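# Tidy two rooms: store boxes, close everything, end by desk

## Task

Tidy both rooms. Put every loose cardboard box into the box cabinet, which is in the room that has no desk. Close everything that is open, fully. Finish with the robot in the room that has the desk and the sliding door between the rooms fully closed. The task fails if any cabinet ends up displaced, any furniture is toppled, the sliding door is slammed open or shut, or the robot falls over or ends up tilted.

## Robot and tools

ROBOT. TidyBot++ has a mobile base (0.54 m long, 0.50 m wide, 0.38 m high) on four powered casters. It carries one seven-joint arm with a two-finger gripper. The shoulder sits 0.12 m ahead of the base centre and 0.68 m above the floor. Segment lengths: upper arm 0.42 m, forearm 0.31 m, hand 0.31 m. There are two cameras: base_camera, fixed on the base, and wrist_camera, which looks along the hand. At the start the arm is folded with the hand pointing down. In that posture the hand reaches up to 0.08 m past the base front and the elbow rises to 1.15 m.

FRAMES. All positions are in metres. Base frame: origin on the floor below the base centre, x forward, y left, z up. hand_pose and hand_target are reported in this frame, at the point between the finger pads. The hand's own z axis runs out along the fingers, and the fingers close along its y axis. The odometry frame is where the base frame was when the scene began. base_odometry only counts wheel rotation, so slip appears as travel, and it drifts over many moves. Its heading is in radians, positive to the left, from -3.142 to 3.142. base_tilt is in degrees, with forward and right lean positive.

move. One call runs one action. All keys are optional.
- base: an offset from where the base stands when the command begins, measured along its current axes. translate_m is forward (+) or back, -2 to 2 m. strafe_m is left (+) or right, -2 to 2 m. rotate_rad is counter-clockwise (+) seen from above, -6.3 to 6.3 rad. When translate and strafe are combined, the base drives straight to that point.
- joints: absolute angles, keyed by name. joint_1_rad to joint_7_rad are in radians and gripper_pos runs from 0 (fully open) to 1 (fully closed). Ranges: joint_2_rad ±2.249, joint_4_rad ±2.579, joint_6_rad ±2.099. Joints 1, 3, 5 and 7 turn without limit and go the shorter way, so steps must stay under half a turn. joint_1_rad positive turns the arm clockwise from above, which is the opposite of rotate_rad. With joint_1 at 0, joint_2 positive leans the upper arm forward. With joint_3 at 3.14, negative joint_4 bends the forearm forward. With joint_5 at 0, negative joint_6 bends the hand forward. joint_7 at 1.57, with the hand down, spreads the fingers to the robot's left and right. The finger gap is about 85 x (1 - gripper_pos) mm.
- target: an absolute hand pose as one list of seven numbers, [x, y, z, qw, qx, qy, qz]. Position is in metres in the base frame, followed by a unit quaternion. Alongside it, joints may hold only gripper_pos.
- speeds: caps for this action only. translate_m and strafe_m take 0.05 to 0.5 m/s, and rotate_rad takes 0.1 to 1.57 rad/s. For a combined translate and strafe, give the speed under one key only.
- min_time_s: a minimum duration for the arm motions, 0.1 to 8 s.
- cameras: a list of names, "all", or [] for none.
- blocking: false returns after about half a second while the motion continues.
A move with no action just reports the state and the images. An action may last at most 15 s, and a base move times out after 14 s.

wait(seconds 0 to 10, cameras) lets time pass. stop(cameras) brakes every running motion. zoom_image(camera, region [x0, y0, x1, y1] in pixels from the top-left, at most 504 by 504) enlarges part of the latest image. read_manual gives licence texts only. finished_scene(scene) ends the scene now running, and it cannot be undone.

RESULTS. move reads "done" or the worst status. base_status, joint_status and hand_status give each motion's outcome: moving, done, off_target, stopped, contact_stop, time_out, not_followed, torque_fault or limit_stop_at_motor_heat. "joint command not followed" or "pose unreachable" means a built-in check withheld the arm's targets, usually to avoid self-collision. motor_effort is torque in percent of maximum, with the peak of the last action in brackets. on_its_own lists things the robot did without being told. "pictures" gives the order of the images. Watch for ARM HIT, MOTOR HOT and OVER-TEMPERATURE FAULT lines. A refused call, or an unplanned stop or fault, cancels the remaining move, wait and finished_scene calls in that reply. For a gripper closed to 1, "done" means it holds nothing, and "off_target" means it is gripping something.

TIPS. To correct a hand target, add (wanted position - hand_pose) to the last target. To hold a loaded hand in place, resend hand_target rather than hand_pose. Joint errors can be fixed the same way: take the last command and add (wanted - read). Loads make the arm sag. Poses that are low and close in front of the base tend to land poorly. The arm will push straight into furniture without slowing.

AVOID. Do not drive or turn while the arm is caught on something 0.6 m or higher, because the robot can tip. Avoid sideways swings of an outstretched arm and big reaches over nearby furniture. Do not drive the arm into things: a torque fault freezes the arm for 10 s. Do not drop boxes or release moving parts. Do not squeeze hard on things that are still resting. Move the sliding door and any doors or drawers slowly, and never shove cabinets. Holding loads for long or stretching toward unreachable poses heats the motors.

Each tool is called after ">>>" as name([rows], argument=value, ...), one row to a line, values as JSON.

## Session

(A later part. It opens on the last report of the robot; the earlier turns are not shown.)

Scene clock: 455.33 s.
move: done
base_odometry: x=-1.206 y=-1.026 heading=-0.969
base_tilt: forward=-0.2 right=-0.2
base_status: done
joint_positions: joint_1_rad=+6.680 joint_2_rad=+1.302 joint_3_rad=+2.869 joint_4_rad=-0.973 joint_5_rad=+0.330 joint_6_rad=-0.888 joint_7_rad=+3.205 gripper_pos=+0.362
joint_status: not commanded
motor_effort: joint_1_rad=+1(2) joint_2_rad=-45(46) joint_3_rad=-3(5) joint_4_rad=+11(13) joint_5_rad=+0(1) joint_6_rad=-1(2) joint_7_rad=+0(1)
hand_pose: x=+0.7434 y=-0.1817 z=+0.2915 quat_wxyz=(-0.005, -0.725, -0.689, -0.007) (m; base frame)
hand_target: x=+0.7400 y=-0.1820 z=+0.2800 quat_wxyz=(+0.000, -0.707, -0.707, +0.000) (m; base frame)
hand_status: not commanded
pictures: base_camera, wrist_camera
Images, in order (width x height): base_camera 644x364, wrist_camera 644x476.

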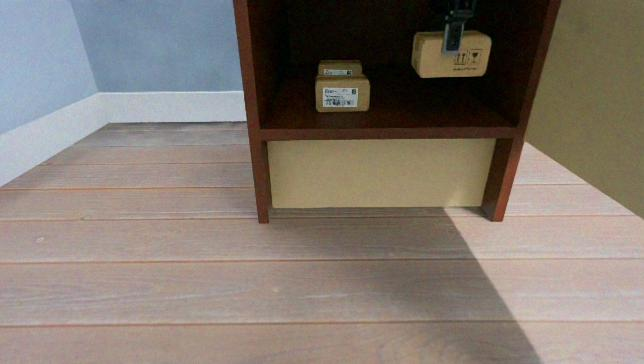

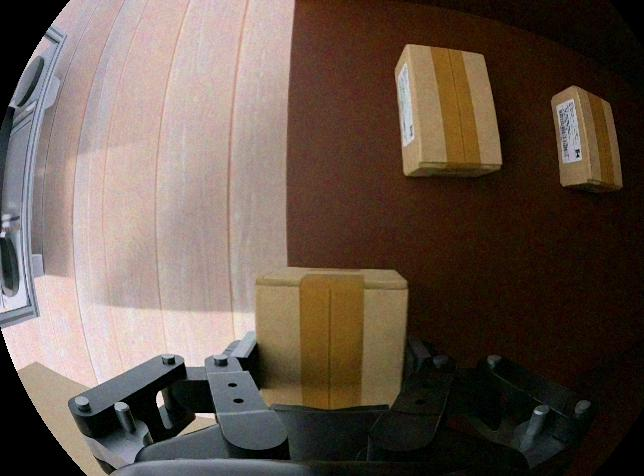

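>>> move(target=[0.74, -0.182, 0.235, 0, 0.7071, 0.7071, 0], min_time_s=1)

Scene clock: 460.17 s.
move: done
base_odometry: x=-1.206 y=-1.026 heading=-0.969
base_tilt: forward=-0.2 right=-0.2
base_status: not commanded
joint_positions: joint_1_rad=+6.680 joint_2_rad=+1.389 joint_3_rad=+2.877 joint_4_rad=-0.935 joint_5_rad=+0.330 joint_6_rad=-0.888 joint_7_rad=+3.209 gripper_pos=+0.362
joint_status: not commanded
motor_effort: joint_1_rad=+1(1) joint_2_rad=-46(47) joint_3_rad=-3(3) joint_4_rad=+10(11) joint_5_rad=+0(1) joint_6_rad=-1(2) joint_7_rad=+0(1)
hand_pose: x=+0.7263 y=-0.1805 z=+0.2439 quat_wxyz=(+0.017, -0.727, -0.686, +0.005) (m; base frame)
hand_target: x=+0.7400 y=-0.1820 z=+0.2350 quat_wxyz=(+0.000, -0.707, -0.707, +0.000) (m; base frame)
hand_status: done (0.016 m and 3.9 deg from the pose sent, 0.057 m and 3.1 deg at the start)
pictures: base_camera, wrist_camera
Images, in order (width x height): base_camera 644x364, wrist_camera 644x476.

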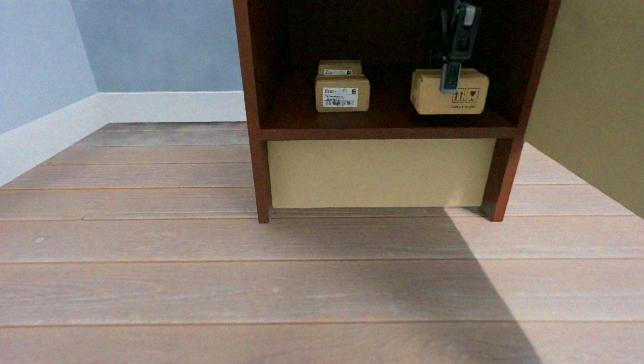

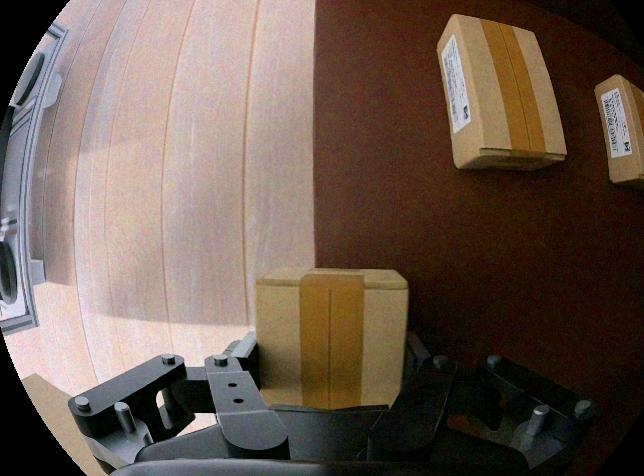

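>>> move(base={"translate_m": 0.055}, speeds={"translate_m": 0.12})

Scene clock: 462.63 s.
move: done
base_odometry: x=-1.174 y=-1.071 heading=-0.968
base_tilt: forward=-0.2 right=-0.2
base_status: done
joint_positions: joint_1_rad=+6.675 joint_2_rad=+1.389 joint_3_rad=+2.879 joint_4_rad=-0.928 joint_5_rad=+0.330 joint_6_rad=-0.888 joint_7_rad=+3.209 gripper_pos=+0.362
joint_status: not commanded
motor_effort: joint_1_rad=+1(2) joint_2_rad=-45(46) joint_3_rad=-3(4) joint_4_rad=+10(12) joint_5_rad=+0(1) joint_6_rad=-1(2) joint_7_rad=+0(1)
hand_pose: x=+0.7296 y=-0.1797 z=+0.2447 quat_wxyz=(+0.014, -0.726, -0.687, +0.005) (m; base frame)
hand_target: x=+0.7400 y=-0.1820 z=+0.2350 quat_wxyz=(+0.000, -0.707, -0.707, +0.000) (m; base frame)
hand_status: not commanded
pictures: base_camera, wrist_camera
Images, in order (width x height): base_camera 644x364, wrist_camera 644x476.

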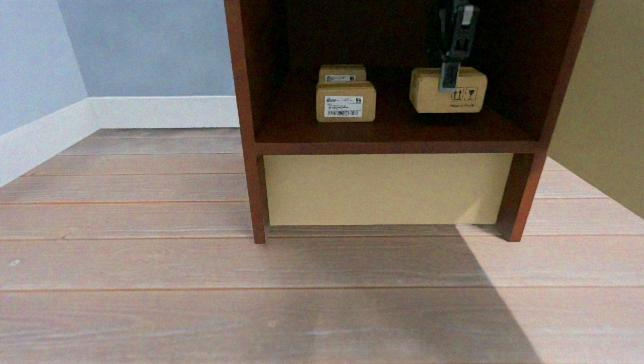

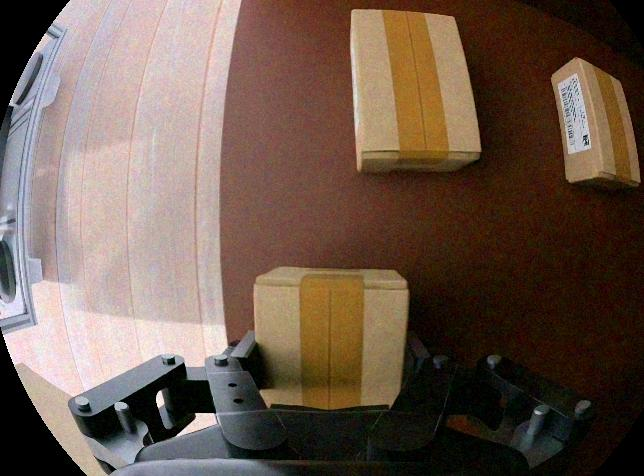

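>>> move(target=[0.742, -0.182, 0.215, 0, 0.7071, 0.7071, 0], min_time_s=1, cameras=["base_camera"])

>>> move(target=[0.744, -0.182, 0.205, 0, 0.7071, 0.7071, 0], min_time_s=1)

Scene clock: 464.93 s.
move: done
base_odometry: x=-1.174 y=-1.071 heading=-0.968
base_tilt: forward=-0.2 right=-0.2
base_status: not commanded
joint_positions: joint_1_rad=+6.675 joint_2_rad=+1.430 joint_3_rad=+2.880 joint_4_rad=-0.895 joint_5_rad=+0.330 joint_6_rad=-0.888 joint_7_rad=+3.214 gripper_pos=+0.362
joint_status: not commanded
motor_effort: joint_1_rad=+1(1) joint_2_rad=-45(46) joint_3_rad=-3(3) joint_4_rad=+10(11) joint_5_rad=+0(0) joint_6_rad=-1(2) joint_7_rad=+0(1)
hand_pose: x=+0.7285 y=-0.1809 z=+0.2264 quat_wxyz=(+0.018, -0.727, -0.686, +0.006) (m; base frame)
hand_target: x=+0.7420 y=-0.1820 z=+0.2150 quat_wxyz=(+0.000, -0.707, -0.707, +0.000) (m; base frame)
hand_status: done (0.018 m and 4.0 deg from the pose sent, 0.032 m and 3.6 deg at the start)
pictures: base_camera
Images, in order (width x height): base_camera 644x364.

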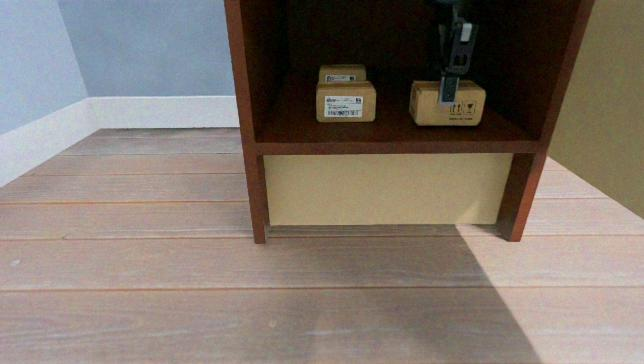

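Scene clock: 466.23 s.
move: done
base_odometry: x=-1.174 y=-1.071 heading=-0.968
base_tilt: forward=-0.2 right=-0.2
base_status: not commanded
joint_positions: joint_1_rad=+6.672 joint_2_rad=+1.450 joint_3_rad=+2.885 joint_4_rad=-0.866 joint_5_rad=+0.330 joint_6_rad=-0.888 joint_7_rad=+3.221 gripper_pos=+0.362
joint_status: not commanded
motor_effort: joint_1_rad=+1(1) joint_2_rad=-44(46) joint_3_rad=-3(3) joint_4_rad=+10(11) joint_5_rad=+0(1) joint_6_rad=-1(1) joint_7_rad=+0(1)
hand_pose: x=+0.7327 y=-0.1845 z=+0.2191 quat_wxyz=(+0.014, -0.727, -0.687, +0.006) (m; base frame)
hand_target: x=+0.7440 y=-0.1820 z=+0.2050 quat_wxyz=(+0.000, -0.707, -0.707, +0.000) (m; base frame)
hand_status: done (0.018 m and 3.7 deg from the pose sent, 0.026 m and 4.0 deg at the start)
pictures: base_camera, wrist_camera
Images, in order (width x height): base_camera 644x364, wrist_camera 644x476.

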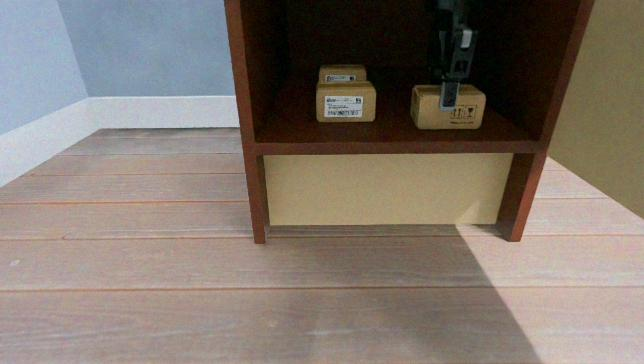

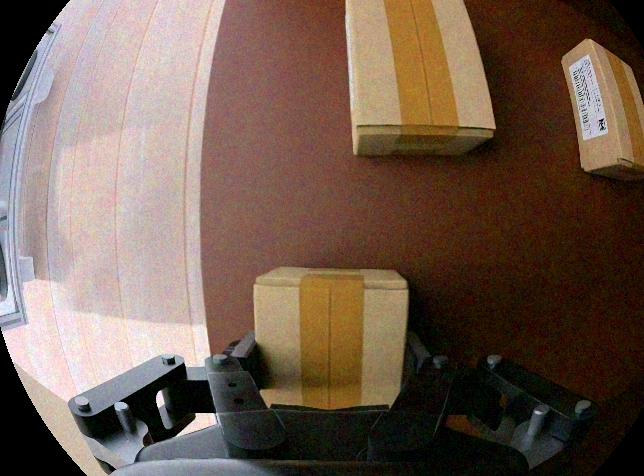

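>>> move(target=[0.746, -0.182, 0.193, 0, 0.7071, 0.7071, 0], min_time_s=1, cameras=[])

>>> move(target=[0.747, -0.182, 0.185, 0, 0.7071, 0.7071, 0], min_time_s=1)

Scene clock: 468.47 s.
move: done
base_odometry: x=-1.174 y=-1.071 heading=-0.968
base_tilt: forward=-0.2 right=-0.3
base_status: not commanded
joint_positions: joint_1_rad=+6.665 joint_2_rad=+1.461 joint_3_rad=+2.888 joint_4_rad=-0.830 joint_5_rad=+0.330 joint_6_rad=-0.888 joint_7_rad=+3.229 gripper_pos=+0.362
joint_status: not commanded
motor_effort: joint_1_rad=+1(1) joint_2_rad=-43(45) joint_3_rad=-2(3) joint_4_rad=+10(10) joint_5_rad=+1(1) joint_6_rad=+0(1) joint_7_rad=+0(1)
hand_pose: x=+0.7451 y=-0.1885 z=+0.2197 quat_wxyz=(+0.003, -0.725, -0.689, +0.002) (m; base frame)
hand_target: x=+0.7460 y=-0.1820 z=+0.1930 quat_wxyz=(+0.000, -0.707, -0.707, +0.000) (m; base frame)
hand_status: done (0.027 m and 3.0 deg from the pose sent, 0.029 m and 3.7 deg at the start)
pictures: none
No camera images: "cameras" was empty.

Scene clock: 469.77 s.
move: done
base_odometry: x=-1.174 y=-1.071 heading=-0.968
base_tilt: forward=-0.2 right=-0.2
base_status: not commanded
joint_positions: joint_1_rad=+6.663 joint_2_rad=+1.469 joint_3_rad=+2.888 joint_4_rad=-0.806 joint_5_rad=+0.330 joint_6_rad=-0.888 joint_7_rad=+3.234 gripper_pos=+0.362
joint_status: not commanded
motor_effort: joint_1_rad=+1(1) joint_2_rad=-41(43) joint_3_rad=-2(2) joint_4_rad=+10(10) joint_5_rad=+1(1) joint_6_rad=+1(2) joint_7_rad=+0(1)
hand_pose: x=+0.7529 y=-0.1912 z=+0.2199 quat_wxyz=(-0.004, -0.725, -0.689, -0.001) (m; base frame)
hand_target: x=+0.7470 y=-0.1820 z=+0.1850 quat_wxyz=(+0.000, -0.707, -0.707, +0.000) (m; base frame)
hand_status: done (0.037 m and 2.9 deg from the pose sent, 0.035 m and 3.0 deg at the start)
pictures: base_camera, wrist_camera
Images, in order (width x height): base_camera 644x364, wrist_camera 644x476.

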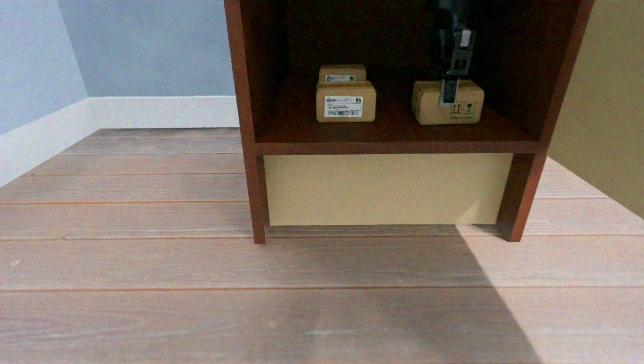

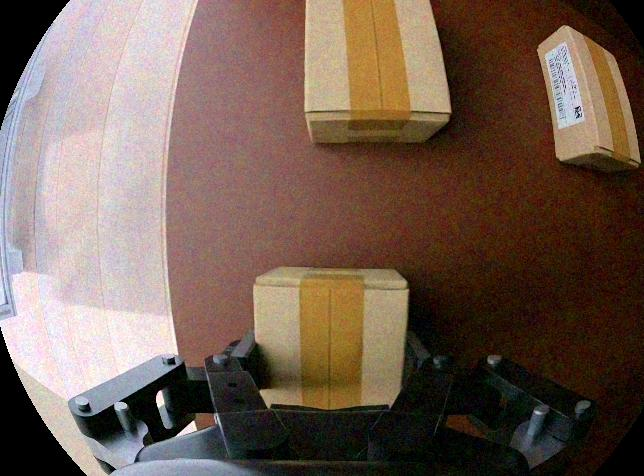

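>>> move(target=[0.740, -0.180, 0.200, 0, 0.7071, 0.7071, 0], min_time_s=1, cameras=[])

>>> move(joints={"gripper_pos": 0.25}, min_time_s=1)

Scene clock: 472.37 s.
move: done
base_odometry: x=-1.174 y=-1.071 heading=-0.968
base_tilt: forward=-0.2 right=-0.2
base_status: not commanded
joint_positions: joint_1_rad=+6.662 joint_2_rad=+1.465 joint_3_rad=+2.888 joint_4_rad=-0.821 joint_5_rad=+0.330 joint_6_rad=-0.887 joint_7_rad=+3.234 gripper_pos=+0.362
joint_status: not commanded
motor_effort: joint_1_rad=+1(1) joint_2_rad=-34(42) joint_3_rad=-2(3) joint_4_rad=+6(10) joint_5_rad=+0(1) joint_6_rad=-2(2) joint_7_rad=-1(1)
hand_pose: x=+0.7482 y=-0.1885 z=+0.2192 quat_wxyz=(+0.000, -0.723, -0.690, +0.001) (m; base frame)
hand_target: x=+0.7400 y=-0.1800 z=+0.2000 quat_wxyz=(+0.000, -0.707, -0.707, +0.000) (m; base frame)
hand_status: done (0.023 m and 2.7 deg from the pose sent, 0.026 m and 2.9 deg at the start)
pictures: none
No camera images: "cameras" was empty.

Scene clock: 473.20 s.
move: done
base_odometry: x=-1.174 y=-1.071 heading=-0.968
base_tilt: forward=-0.2 right=-0.2
base_status: not commanded
joint_positions: joint_1_rad=+6.662 joint_2_rad=+1.477 joint_3_rad=+2.889 joint_4_rad=-0.853 joint_5_rad=+0.330 joint_6_rad=-0.887 joint_7_rad=+3.234 gripper_pos=+0.250
joint_status: all done
motor_effort: joint_1_rad=+1(2) joint_2_rad=-44(47) joint_3_rad=-3(3) joint_4_rad=+10(11) joint_5_rad=+0(1) joint_6_rad=-1(2) joint_7_rad=+0(1)
hand_pose: x=+0.7282 y=-0.1791 z=+0.2045 quat_wxyz=(+0.019, -0.720, -0.693, +0.010) (m; base frame)
hand_target: x=+0.7400 y=-0.1800 z=+0.2000 quat_wxyz=(+0.000, -0.707, -0.707, +0.000) (m; base frame)
hand_status: not commanded
pictures: base_camera, wrist_camera
Images, in order (width x height): base_camera 644x364, wrist_camera 644x476.

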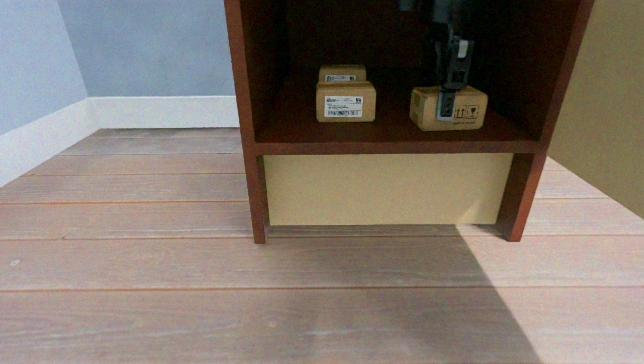

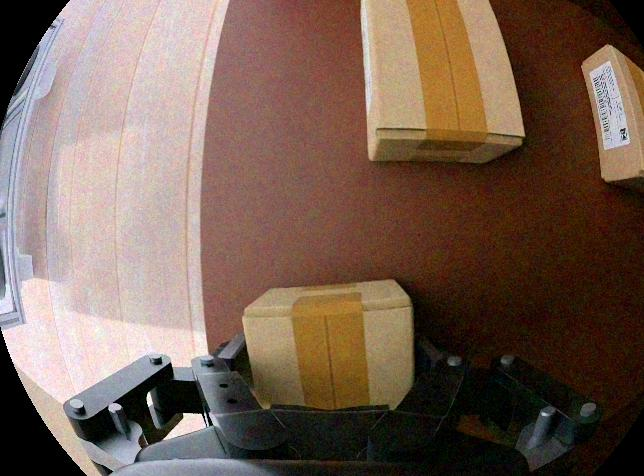

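>>> move(joints={"gripper_pos": 0.0}, min_time_s=1, cameras=["wrist_camera"])

>>> move(target=[0.742, -0.180, 0.235, 0, 0.7071, 0.7071, 0], min_time_s=1, cameras=["wrist_camera"])

>>> move(target=[0.745, -0.180, 0.275, 0, 0.7071, 0.7071, 0], min_time_s=1)

Scene clock: 475.13 s.
move: done
base_odometry: x=-1.174 y=-1.071 heading=-0.968
base_tilt: forward=-0.2 right=-0.2
base_status: not commanded
joint_positions: joint_1_rad=+6.662 joint_2_rad=+1.477 joint_3_rad=+2.889 joint_4_rad=-0.853 joint_5_rad=+0.330 joint_6_rad=-0.887 joint_7_rad=+3.234 gripper_pos=+0.000
joint_status: all done
motor_effort: joint_1_rad=+1(1) joint_2_rad=-45(45) joint_3_rad=-3(3) joint_4_rad=+10(10) joint_5_rad=+0(1) joint_6_rad=-1(2) joint_7_rad=+0(1)
hand_pose: x=+0.7282 y=-0.1791 z=+0.2045 quat_wxyz=(+0.019, -0.720, -0.693, +0.010) (m; base frame)
hand_target: x=+0.7400 y=-0.1800 z=+0.2000 quat_wxyz=(+0.000, -0.707, -0.707, +0.000) (m; base frame)
hand_status: not commanded
pictures: wrist_camera
Images, in order (width x height): wrist_camera 644x476.

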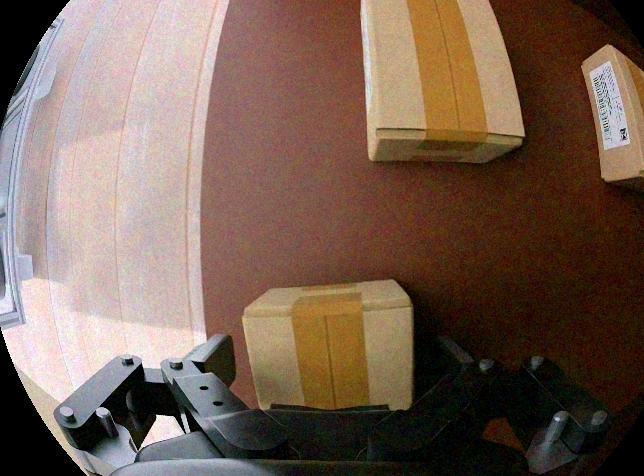

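Scene clock: 476.43 s.
move: done
base_odometry: x=-1.174 y=-1.071 heading=-0.968
base_tilt: forward=-0.2 right=-0.2
base_status: not commanded
joint_positions: joint_1_rad=+6.662 joint_2_rad=+1.468 joint_3_rad=+2.889 joint_4_rad=-0.887 joint_5_rad=+0.330 joint_6_rad=-0.887 joint_7_rad=+3.234 gripper_pos=+0.000
joint_status: not commanded
motor_effort: joint_1_rad=+1(1) joint_2_rad=-44(45) joint_3_rad=-3(3) joint_4_rad=+9(10) joint_5_rad=+0(1) joint_6_rad=-1(2) joint_7_rad=+0(1)
hand_pose: x=+0.7163 y=-0.1729 z=+0.2031 quat_wxyz=(+0.030, -0.717, -0.696, +0.016) (m; base frame)
hand_target: x=+0.7420 y=-0.1800 z=+0.2350 quat_wxyz=(+0.000, -0.707, -0.707, +0.000) (m; base frame)
hand_status: done (0.042 m and 4.2 deg from the pose sent, 0.033 m and 3.3 deg at the start)
pictures: wrist_camera
Images, in order (width x height): wrist_camera 644x476.

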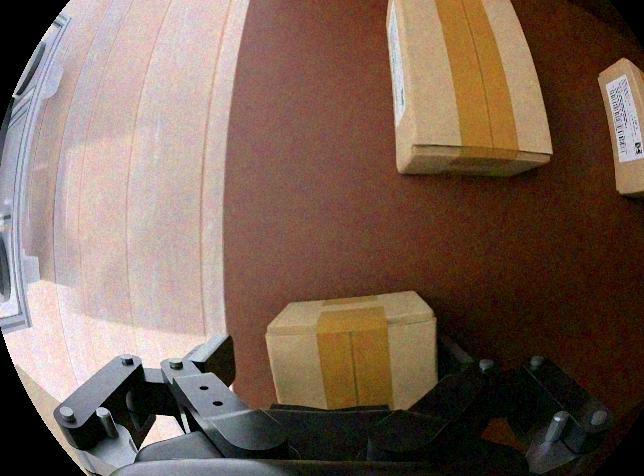

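Scene clock: 477.77 s.
move: done
base_odometry: x=-1.174 y=-1.071 heading=-0.968
base_tilt: forward=-0.2 right=-0.2
base_status: not commanded
joint_positions: joint_1_rad=+6.662 joint_2_rad=+1.394 joint_3_rad=+2.889 joint_4_rad=-0.913 joint_5_rad=+0.330 joint_6_rad=-0.887 joint_7_rad=+3.234 gripper_pos=+0.000
joint_status: not commanded
motor_effort: joint_1_rad=+0(1) joint_2_rad=-44(45) joint_3_rad=-3(3) joint_4_rad=+10(10) joint_5_rad=+0(1) joint_6_rad=-1(2) joint_7_rad=+0(1)
hand_pose: x=+0.7356 y=-0.1797 z=+0.2443 quat_wxyz=(+0.007, -0.715, -0.699, +0.006) (m; base frame)
hand_target: x=+0.7450 y=-0.1800 z=+0.2750 quat_wxyz=(+0.000, -0.707, -0.707, +0.000) (m; base frame)
hand_status: done (0.032 m and 1.8 deg from the pose sent, 0.078 m and 4.2 deg at the start)
pictures: base_camera, wrist_camera
Images, in order (width x height): base_camera 644x364, wrist_camera 644x476.

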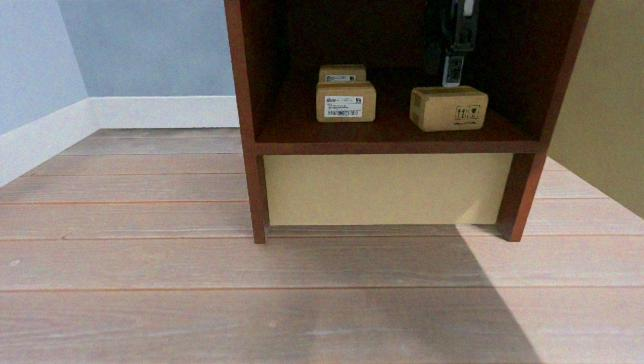

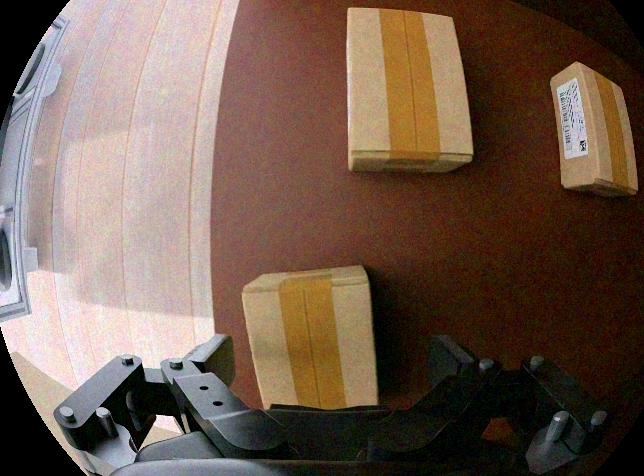

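>>> move(target=[0.745, -0.180, 0.31, 0, 0.7071, 0.7071, 0], min_time_s=1)

Scene clock: 479.90 s.
move: done
base_odometry: x=-1.174 y=-1.071 heading=-0.968
base_tilt: forward=-0.2 right=-0.2
base_status: not commanded
joint_positions: joint_1_rad=+6.663 joint_2_rad=+1.361 joint_3_rad=+2.889 joint_4_rad=-0.946 joint_5_rad=+0.330 joint_6_rad=-0.887 joint_7_rad=+3.234 gripper_pos=+0.000
joint_status: not commanded
motor_effort: joint_1_rad=+0(1) joint_2_rad=-49(51) joint_3_rad=-3(4) joint_4_rad=+11(13) joint_5_rad=+0(1) joint_6_rad=-1(2) joint_7_rad=+0(1)
hand_pose: x=+0.7335 y=-0.1779 z=+0.2584 quat_wxyz=(+0.006, -0.713, -0.701, +0.007) (m; base frame)
hand_target: x=+0.7450 y=-0.1800 z=+0.3100 quat_wxyz=(+0.000, -0.707, -0.707, +0.000) (m; base frame)
hand_status: done (0.053 m and 1.4 deg from the pose sent, 0.066 m and 1.8 deg at the start)
pictures: base_camera, wrist_camera
Images, in order (width x height): base_camera 644x364, wrist_camera 644x476.

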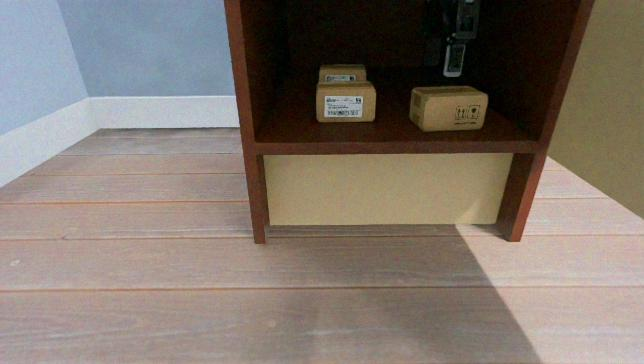

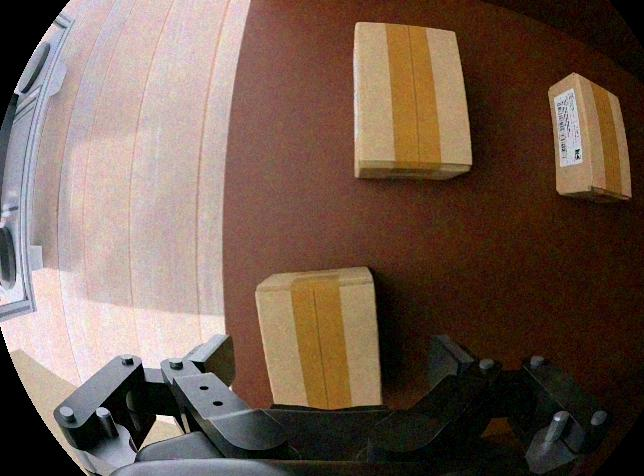

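>>> move(base={"translate_m": -0.12}, speeds={"translate_m": 0.1})

Scene clock: 483.47 s.
move: done
base_odometry: x=-1.242 y=-0.972 heading=-0.968
base_tilt: forward=-0.2 right=-0.2
base_status: done
joint_positions: joint_1_rad=+6.662 joint_2_rad=+1.329 joint_3_rad=+2.888 joint_4_rad=-0.947 joint_5_rad=+0.330 joint_6_rad=-0.887 joint_7_rad=+3.234 gripper_pos=+0.000
joint_status: not commanded
motor_effort: joint_1_rad=+1(5) joint_2_rad=-44(47) joint_3_rad=-3(3) joint_4_rad=+11(12) joint_5_rad=+0(1) joint_6_rad=-1(2) joint_7_rad=+0(1)
hand_pose: x=+0.7454 y=-0.1821 z=+0.2787 quat_wxyz=(-0.008, -0.712, -0.702, +0.001) (m; base frame)
hand_target: x=+0.7450 y=-0.1800 z=+0.3100 quat_wxyz=(+0.000, -0.707, -0.707, +0.000) (m; base frame)
hand_status: not commanded
pictures: base_camera, wrist_camera
Images, in order (width x height): base_camera 644x364, wrist_camera 644x476.

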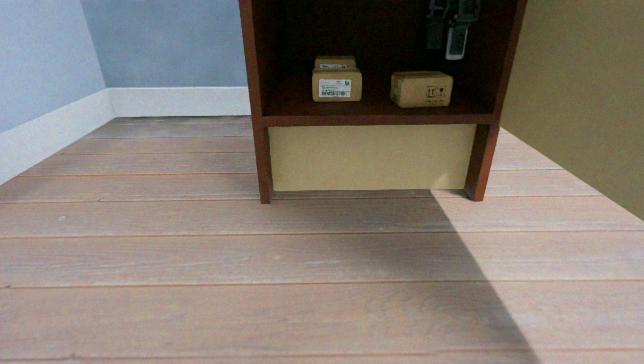

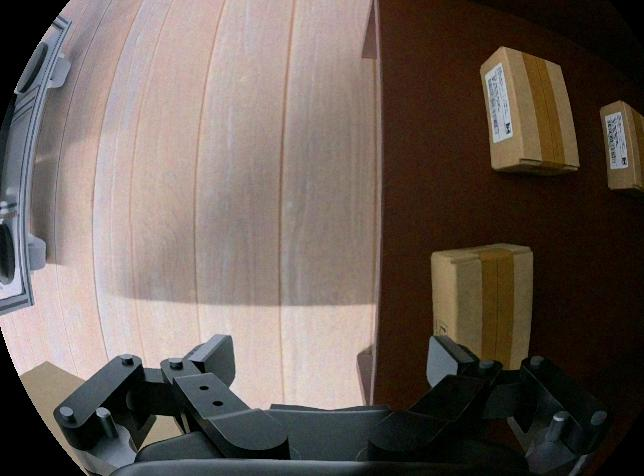

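>>> move(base={"translate_m": -0.2}, speeds={"translate_m": 0.2}, cameras=[])

>>> move(base={"translate_m": -0.4}, target=[0.72, 0.0, 0.45, 0, 0.866, 0, 0.5], joints={"gripper_pos": 1.0}, min_time_s=2)

Scene clock: 490.07 s.
move: done
base_odometry: x=-1.356 y=-0.807 heading=-0.968
base_tilt: forward=-0.2 right=-0.2
base_status: done
joint_positions: joint_1_rad=+6.662 joint_2_rad=+1.328 joint_3_rad=+2.888 joint_4_rad=-0.948 joint_5_rad=+0.330 joint_6_rad=-0.887 joint_7_rad=+3.234 gripper_pos=+0.000
joint_status: not commanded
motor_effort: joint_1_rad=+1(3) joint_2_rad=-44(45) joint_3_rad=-3(3) joint_4_rad=+11(12) joint_5_rad=+0(1) joint_6_rad=-1(2) joint_7_rad=+0(1)
hand_pose: x=+0.7451 y=-0.1820 z=+0.2788 quat_wxyz=(-0.008, -0.712, -0.702, +0.001) (m; base frame)
hand_target: x=+0.7450 y=-0.1800 z=+0.3100 quat_wxyz=(+0.000, -0.707, -0.707, +0.000) (m; base frame)
hand_status: not commanded
pictures: none
No camera images: "cameras" was empty.

Scene clock: 493.20 s.
move: done
base_odometry: x=-1.582 y=-0.477 heading=-0.968
base_tilt: forward=-0.2 right=-0.2
base_status: done
joint_positions: joint_1_rad=+6.290 joint_2_rad=+1.015 joint_3_rad=+3.146 joint_4_rad=-2.209 joint_5_rad=+0.053 joint_6_rad=+1.005 joint_7_rad=+1.607 gripper_pos=+0.999
joint_status: all done
motor_effort: joint_1_rad=+1(4) joint_2_rad=-32(44) joint_3_rad=+0(3) joint_4_rad=+3(10) joint_5_rad=+0(1) joint_6_rad=+6(7) joint_7_rad=+1(1)
hand_pose: x=+0.6982 y=+0.0091 z=+0.4022 quat_wxyz=(+0.002, -0.895, -0.036, -0.445) (m; base frame)
hand_target: x=+0.7200 y=+0.0000 z=+0.4500 quat_wxyz=(+0.000, -0.866, +0.000, -0.500) (m; base frame)
hand_status: done (0.053 m and 8.2 deg from the pose sent, 0.251 m and 103.9 deg at the start)
pictures: base_camera, wrist_camera
Images, in order (width x height): base_camera 644x364, wrist_camera 644x476.

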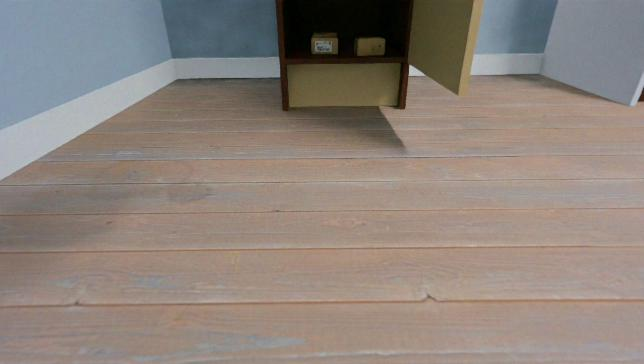

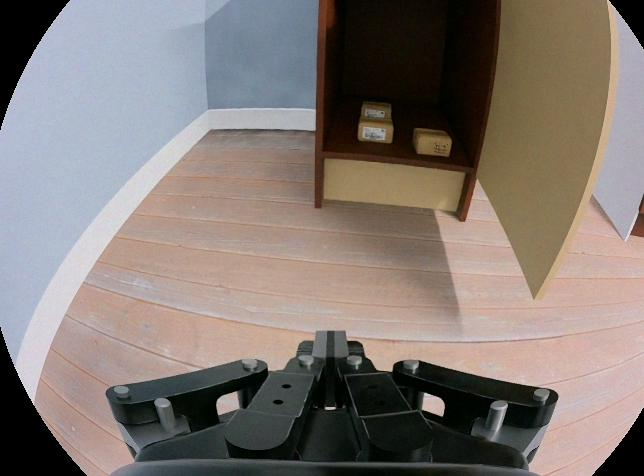

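>>> move(base={"strafe_m": -0.41}, cameras=[])

>>> move(base={"translate_m": 0.28}, speeds={"translate_m": 0.25})

Scene clock: 496.60 s.
move: done
base_odometry: x=-1.920 y=-0.710 heading=-0.969
base_tilt: forward=-0.2 right=-0.2
base_status: done
joint_positions: joint_1_rad=+6.280 joint_2_rad=+1.014 joint_3_rad=+3.158 joint_4_rad=-2.210 joint_5_rad=+0.045 joint_6_rad=+1.009 joint_7_rad=+1.605 gripper_pos=+0.999
joint_status: not commanded
motor_effort: joint_1_rad=+1(4) joint_2_rad=-32(33) joint_3_rad=+0(2) joint_4_rad=+3(3) joint_5_rad=+0(1) joint_6_rad=+6(7) joint_7_rad=+0(1)
hand_pose: x=+0.6990 y=+0.0059 z=+0.4035 quat_wxyz=(-0.004, -0.894, -0.035, -0.446) (m; base frame)
hand_target: x=+0.7200 y=+0.0000 z=+0.4500 quat_wxyz=(+0.000, -0.866, +0.000, -0.500) (m; base frame)
hand_status: not commanded
pictures: none
No camera images: "cameras" was empty.

Scene clock: 498.53 s.
move: done
base_odometry: x=-1.762 y=-0.941 heading=-0.969
base_tilt: forward=-0.2 right=-0.2
base_status: done
joint_positions: joint_1_rad=+6.280 joint_2_rad=+1.013 joint_3_rad=+3.158 joint_4_rad=-2.217 joint_5_rad=+0.045 joint_6_rad=+1.012 joint_7_rad=+1.605 gripper_pos=+0.999
joint_status: not commanded
motor_effort: joint_1_rad=+1(2) joint_2_rad=-31(33) joint_3_rad=+0(1) joint_4_rad=+2(4) joint_5_rad=+0(1) joint_6_rad=+6(7) joint_7_rad=+0(1)
hand_pose: x=+0.6965 y=+0.0060 z=+0.4037 quat_wxyz=(-0.004, -0.895, -0.035, -0.445) (m; base frame)
hand_target: x=+0.7200 y=+0.0000 z=+0.4500 quat_wxyz=(+0.000, -0.866, +0.000, -0.500) (m; base frame)
hand_status: not commanded
pictures: base_camera, wrist_camera
Images, in order (width x height): base_camera 644x364, wrist_camera 644x476.

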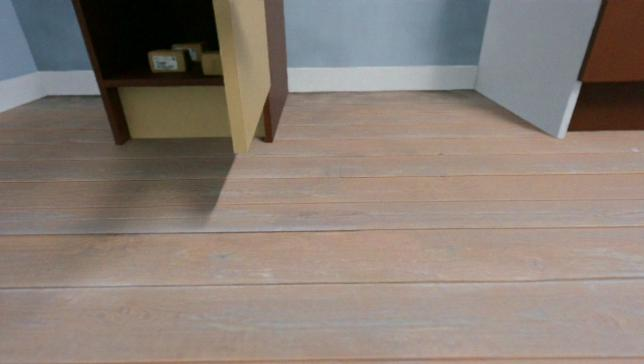

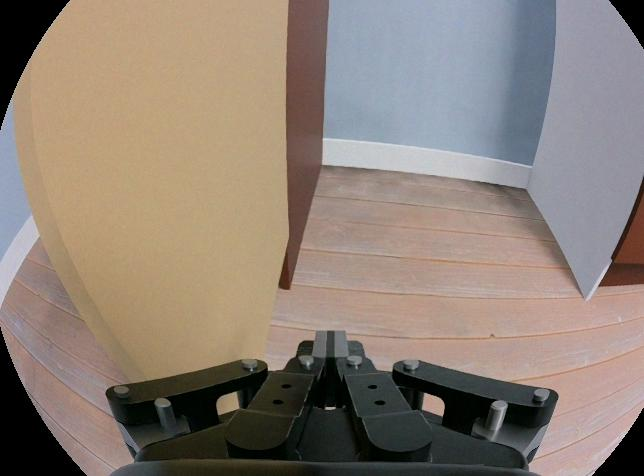

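>>> move(base={"translate_m": 0.03, "strafe_m": 0.2}, speeds={"strafe_m": 0.2})

>>> move(base={"translate_m": 0.08, "strafe_m": 0.14}, speeds={"strafe_m": 0.2})

Scene clock: 501.20 s.
move: done
base_odometry: x=-1.580 y=-0.852 heading=-0.970
base_tilt: forward=-0.2 right=-0.3
base_status: done
joint_positions: joint_1_rad=+6.272 joint_2_rad=+1.012 joint_3_rad=+3.161 joint_4_rad=-2.221 joint_5_rad=+0.040 joint_6_rad=+1.012 joint_7_rad=+1.605 gripper_pos=+0.999
joint_status: not commanded
motor_effort: joint_1_rad=+1(4) joint_2_rad=-31(33) joint_3_rad=+0(5) joint_4_rad=+3(7) joint_5_rad=+0(5) joint_6_rad=+6(9) joint_7_rad=+0(1)
hand_pose: x=+0.6948 y=+0.0073 z=+0.4031 quat_wxyz=(-0.005, -0.895, -0.036, -0.444) (m; base frame)
hand_target: x=+0.7200 y=+0.0000 z=+0.4500 quat_wxyz=(+0.000, -0.866, +0.000, -0.500) (m; base frame)
hand_status: not commanded
pictures: base_camera, wrist_camera
Images, in order (width x height): base_camera 644x364, wrist_camera 644x476.

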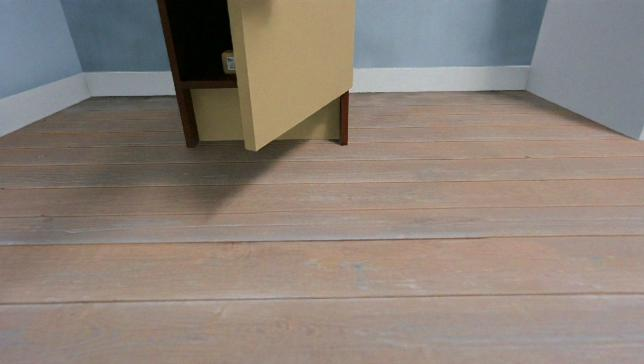

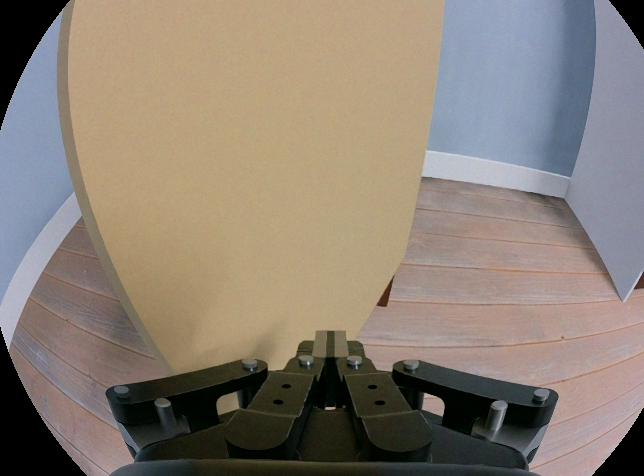

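Scene clock: 502.80 s.
move: done
base_odometry: x=-1.419 y=-0.839 heading=-0.969
base_tilt: forward=-0.2 right=-0.3
base_status: done
joint_positions: joint_1_rad=+6.271 joint_2_rad=+1.011 joint_3_rad=+3.163 joint_4_rad=-2.224 joint_5_rad=+0.036 joint_6_rad=+1.013 joint_7_rad=+1.605 gripper_pos=+0.999
joint_status: not commanded
motor_effort: joint_1_rad=+1(5) joint_2_rad=-31(34) joint_3_rad=+0(4) joint_4_rad=+3(6) joint_5_rad=+0(2) joint_6_rad=+7(8) joint_7_rad=+0(1)
hand_pose: x=+0.6940 y=+0.0067 z=+0.4034 quat_wxyz=(-0.006, -0.895, -0.035, -0.444) (m; base frame)
hand_target: x=+0.7200 y=+0.0000 z=+0.4500 quat_wxyz=(+0.000, -0.866, +0.000, -0.500) (m; base frame)
hand_status: not commanded
pictures: base_camera, wrist_camera
Images, in order (width x height): base_camera 644x364, wrist_camera 644x476.

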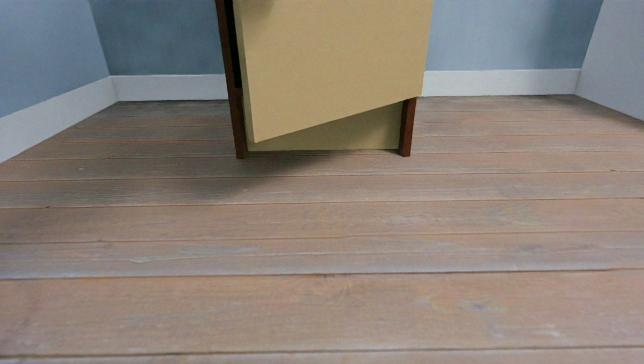

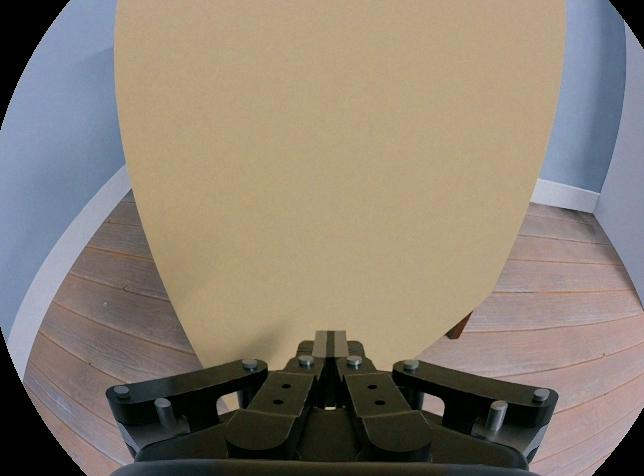

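>>> move(base={"translate_m": 0.1, "strafe_m": 0.06}, speeds={"strafe_m": 0.12}, cameras=["base_camera"])

>>> move(base={"translate_m": 0.08}, speeds={"translate_m": 0.1})

Scene clock: 505.33 s.
move: done
base_odometry: x=-1.313 y=-0.887 heading=-0.969
base_tilt: forward=-0.2 right=-0.2
base_status: done
joint_positions: joint_1_rad=+6.272 joint_2_rad=+1.011 joint_3_rad=+3.163 joint_4_rad=-2.225 joint_5_rad=+0.035 joint_6_rad=+1.014 joint_7_rad=+1.605 gripper_pos=+0.999
joint_status: not commanded
motor_effort: joint_1_rad=+1(3) joint_2_rad=-31(34) joint_3_rad=+0(2) joint_4_rad=+2(7) joint_5_rad=+0(3) joint_6_rad=+6(9) joint_7_rad=+0(1)
hand_pose: x=+0.6936 y=+0.0055 z=+0.4035 quat_wxyz=(-0.007, -0.895, -0.034, -0.444) (m; base frame)
hand_target: x=+0.7200 y=+0.0000 z=+0.4500 quat_wxyz=(+0.000, -0.866, +0.000, -0.500) (m; base frame)
hand_status: not commanded
pictures: base_camera
Images, in order (width x height): base_camera 644x364.

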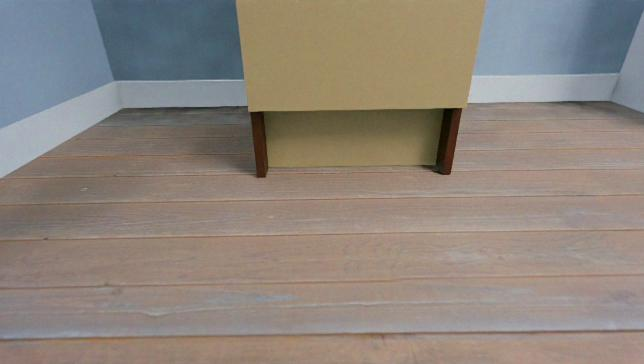

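Scene clock: 506.70 s.
move: done
base_odometry: x=-1.267 y=-0.953 heading=-0.968
base_tilt: forward=-0.2 right=-0.2
base_status: done
joint_positions: joint_1_rad=+6.272 joint_2_rad=+1.011 joint_3_rad=+3.163 joint_4_rad=-2.225 joint_5_rad=+0.035 joint_6_rad=+1.014 joint_7_rad=+1.605 gripper_pos=+0.999
joint_status: not commanded
motor_effort: joint_1_rad=+1(2) joint_2_rad=-31(33) joint_3_rad=+0(1) joint_4_rad=+2(4) joint_5_rad=+0(0) joint_6_rad=+6(7) joint_7_rad=-1(1)
hand_pose: x=+0.6939 y=+0.0055 z=+0.4038 quat_wxyz=(-0.007, -0.895, -0.034, -0.444) (m; base frame)
hand_target: x=+0.7200 y=+0.0000 z=+0.4500 quat_wxyz=(+0.000, -0.866, +0.000, -0.500) (m; base frame)
hand_status: not commanded
pictures: base_camera, wrist_camera
Images, in order (width x height): base_camera 644x364, wrist_camera 644x476.

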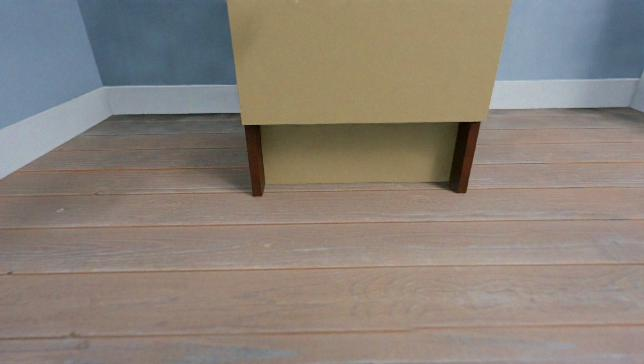

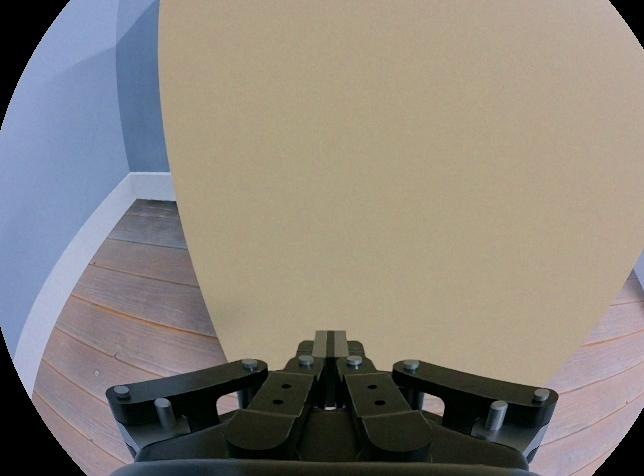

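>>> move(base={"translate_m": 0.05, "strafe_m": 0.06}, speeds={"translate_m": 0.08})

>>> move(base={"translate_m": 0.03}, speeds={"translate_m": 0.06})

Scene clock: 509.33 s.
move: done
base_odometry: x=-1.189 y=-0.961 heading=-0.969
base_tilt: forward=-0.2 right=-0.2
base_status: done
joint_positions: joint_1_rad=+6.272 joint_2_rad=+1.011 joint_3_rad=+3.163 joint_4_rad=-2.225 joint_5_rad=+0.035 joint_6_rad=+1.015 joint_7_rad=+1.605 gripper_pos=+0.999
joint_status: not commanded
motor_effort: joint_1_rad=+1(3) joint_2_rad=-31(32) joint_3_rad=+0(2) joint_4_rad=+3(3) joint_5_rad=+0(1) joint_6_rad=+6(7) joint_7_rad=+0(1)
hand_pose: x=+0.6939 y=+0.0052 z=+0.4038 quat_wxyz=(-0.007, -0.895, -0.034, -0.444) (m; base frame)
hand_target: x=+0.7200 y=+0.0000 z=+0.4500 quat_wxyz=(+0.000, -0.866, +0.000, -0.500) (m; base frame)
hand_status: not commanded
pictures: base_camera, wrist_camera
Images, in order (width x height): base_camera 644x364, wrist_camera 644x476.

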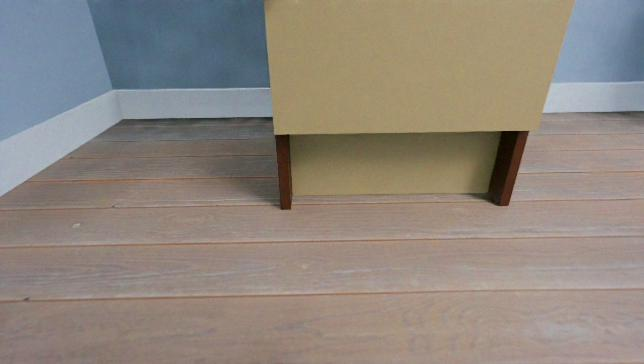

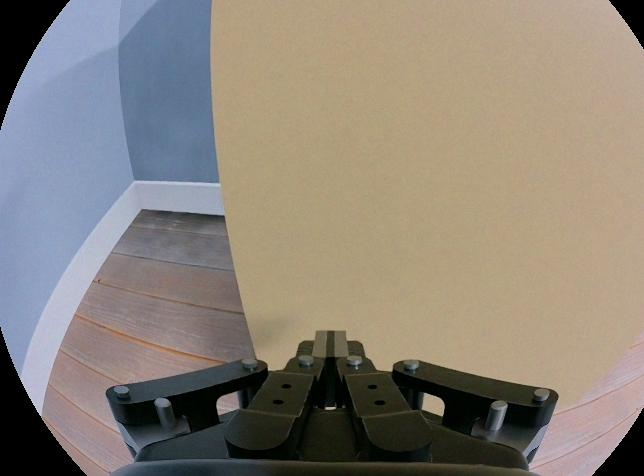

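Scene clock: 510.33 s.
move: done
base_odometry: x=-1.172 y=-0.985 heading=-0.968
base_tilt: forward=-0.2 right=-0.2
base_status: done
joint_positions: joint_1_rad=+6.272 joint_2_rad=+1.009 joint_3_rad=+3.163 joint_4_rad=-2.228 joint_5_rad=+0.035 joint_6_rad=+1.015 joint_7_rad=+1.605 gripper_pos=+0.999
joint_status: not commanded
motor_effort: joint_1_rad=+1(2) joint_2_rad=-31(34) joint_3_rad=+0(1) joint_4_rad=+3(9) joint_5_rad=+0(1) joint_6_rad=+6(10) joint_7_rad=+0(1)
hand_pose: x=+0.6927 y=+0.0051 z=+0.4039 quat_wxyz=(-0.007, -0.896, -0.034, -0.444) (m; base frame)
hand_target: x=+0.7200 y=+0.0000 z=+0.4500 quat_wxyz=(+0.000, -0.866, +0.000, -0.500) (m; base frame)
hand_status: not commanded
pictures: base_camera, wrist_camera
Images, in order (width x height): base_camera 644x364, wrist_camera 644x476.

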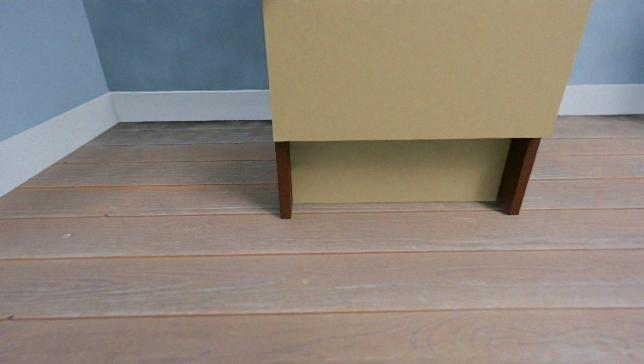

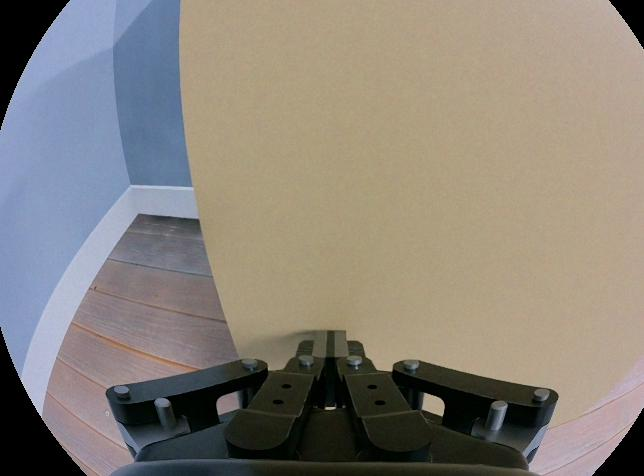

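>>> move(base={"translate_m": 0.03}, speeds={"translate_m": 0.06}, cameras=[])

>>> move(base={"translate_m": 0.02}, speeds={"translate_m": 0.06})

Scene clock: 512.13 s.
move: done
base_odometry: x=-1.155 y=-1.010 heading=-0.968
base_tilt: forward=-0.2 right=-0.2
base_status: done
joint_positions: joint_1_rad=+6.272 joint_2_rad=+1.009 joint_3_rad=+3.163 joint_4_rad=-2.285 joint_5_rad=+0.035 joint_6_rad=+1.015 joint_7_rad=+1.605 gripper_pos=+0.999
joint_status: not commanded
motor_effort: joint_1_rad=+1(2) joint_2_rad=-36(38) joint_3_rad=+1(1) joint_4_rad=+10(13) joint_5_rad=+0(1) joint_6_rad=+13(15) joint_7_rad=+1(1)
hand_pose: x=+0.6640 y=+0.0049 z=+0.3924 quat_wxyz=(-0.006, -0.908, -0.033, -0.418) (m; base frame)
hand_target: x=+0.7200 y=+0.0000 z=+0.4500 quat_wxyz=(+0.000, -0.866, +0.000, -0.500) (m; base frame)
hand_status: not commanded
pictures: none
No camera images: "cameras" was empty.

Scene clock: 513.00 s.
move: done
base_odometry: x=-1.143 y=-1.026 heading=-0.968
base_tilt: forward=-0.2 right=-0.3
base_status: done
joint_positions: joint_1_rad=+6.273 joint_2_rad=+1.010 joint_3_rad=+3.163 joint_4_rad=-2.322 joint_5_rad=+0.034 joint_6_rad=+1.015 joint_7_rad=+1.604 gripper_pos=+0.999
joint_status: not commanded
motor_effort: joint_1_rad=+1(2) joint_2_rad=-38(40) joint_3_rad=+1(2) joint_4_rad=+16(19) joint_5_rad=+0(2) joint_6_rad=+17(18) joint_7_rad=+0(1)
hand_pose: x=+0.6448 y=+0.0044 z=+0.3857 quat_wxyz=(-0.006, -0.915, -0.033, -0.401) (m; base frame)
hand_target: x=+0.7200 y=+0.0000 z=+0.4500 quat_wxyz=(+0.000, -0.866, +0.000, -0.500) (m; base frame)
hand_status: not commanded
pictures: base_camera, wrist_camera
Images, in order (width x height): base_camera 644x364, wrist_camera 644x476.

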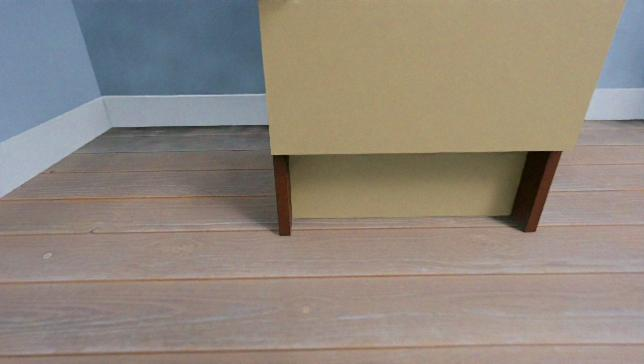

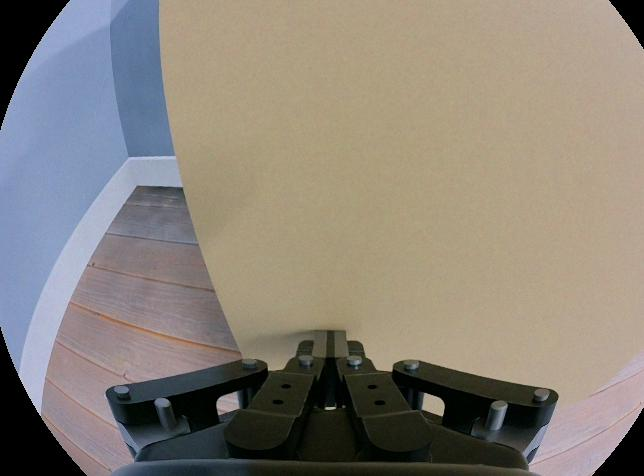

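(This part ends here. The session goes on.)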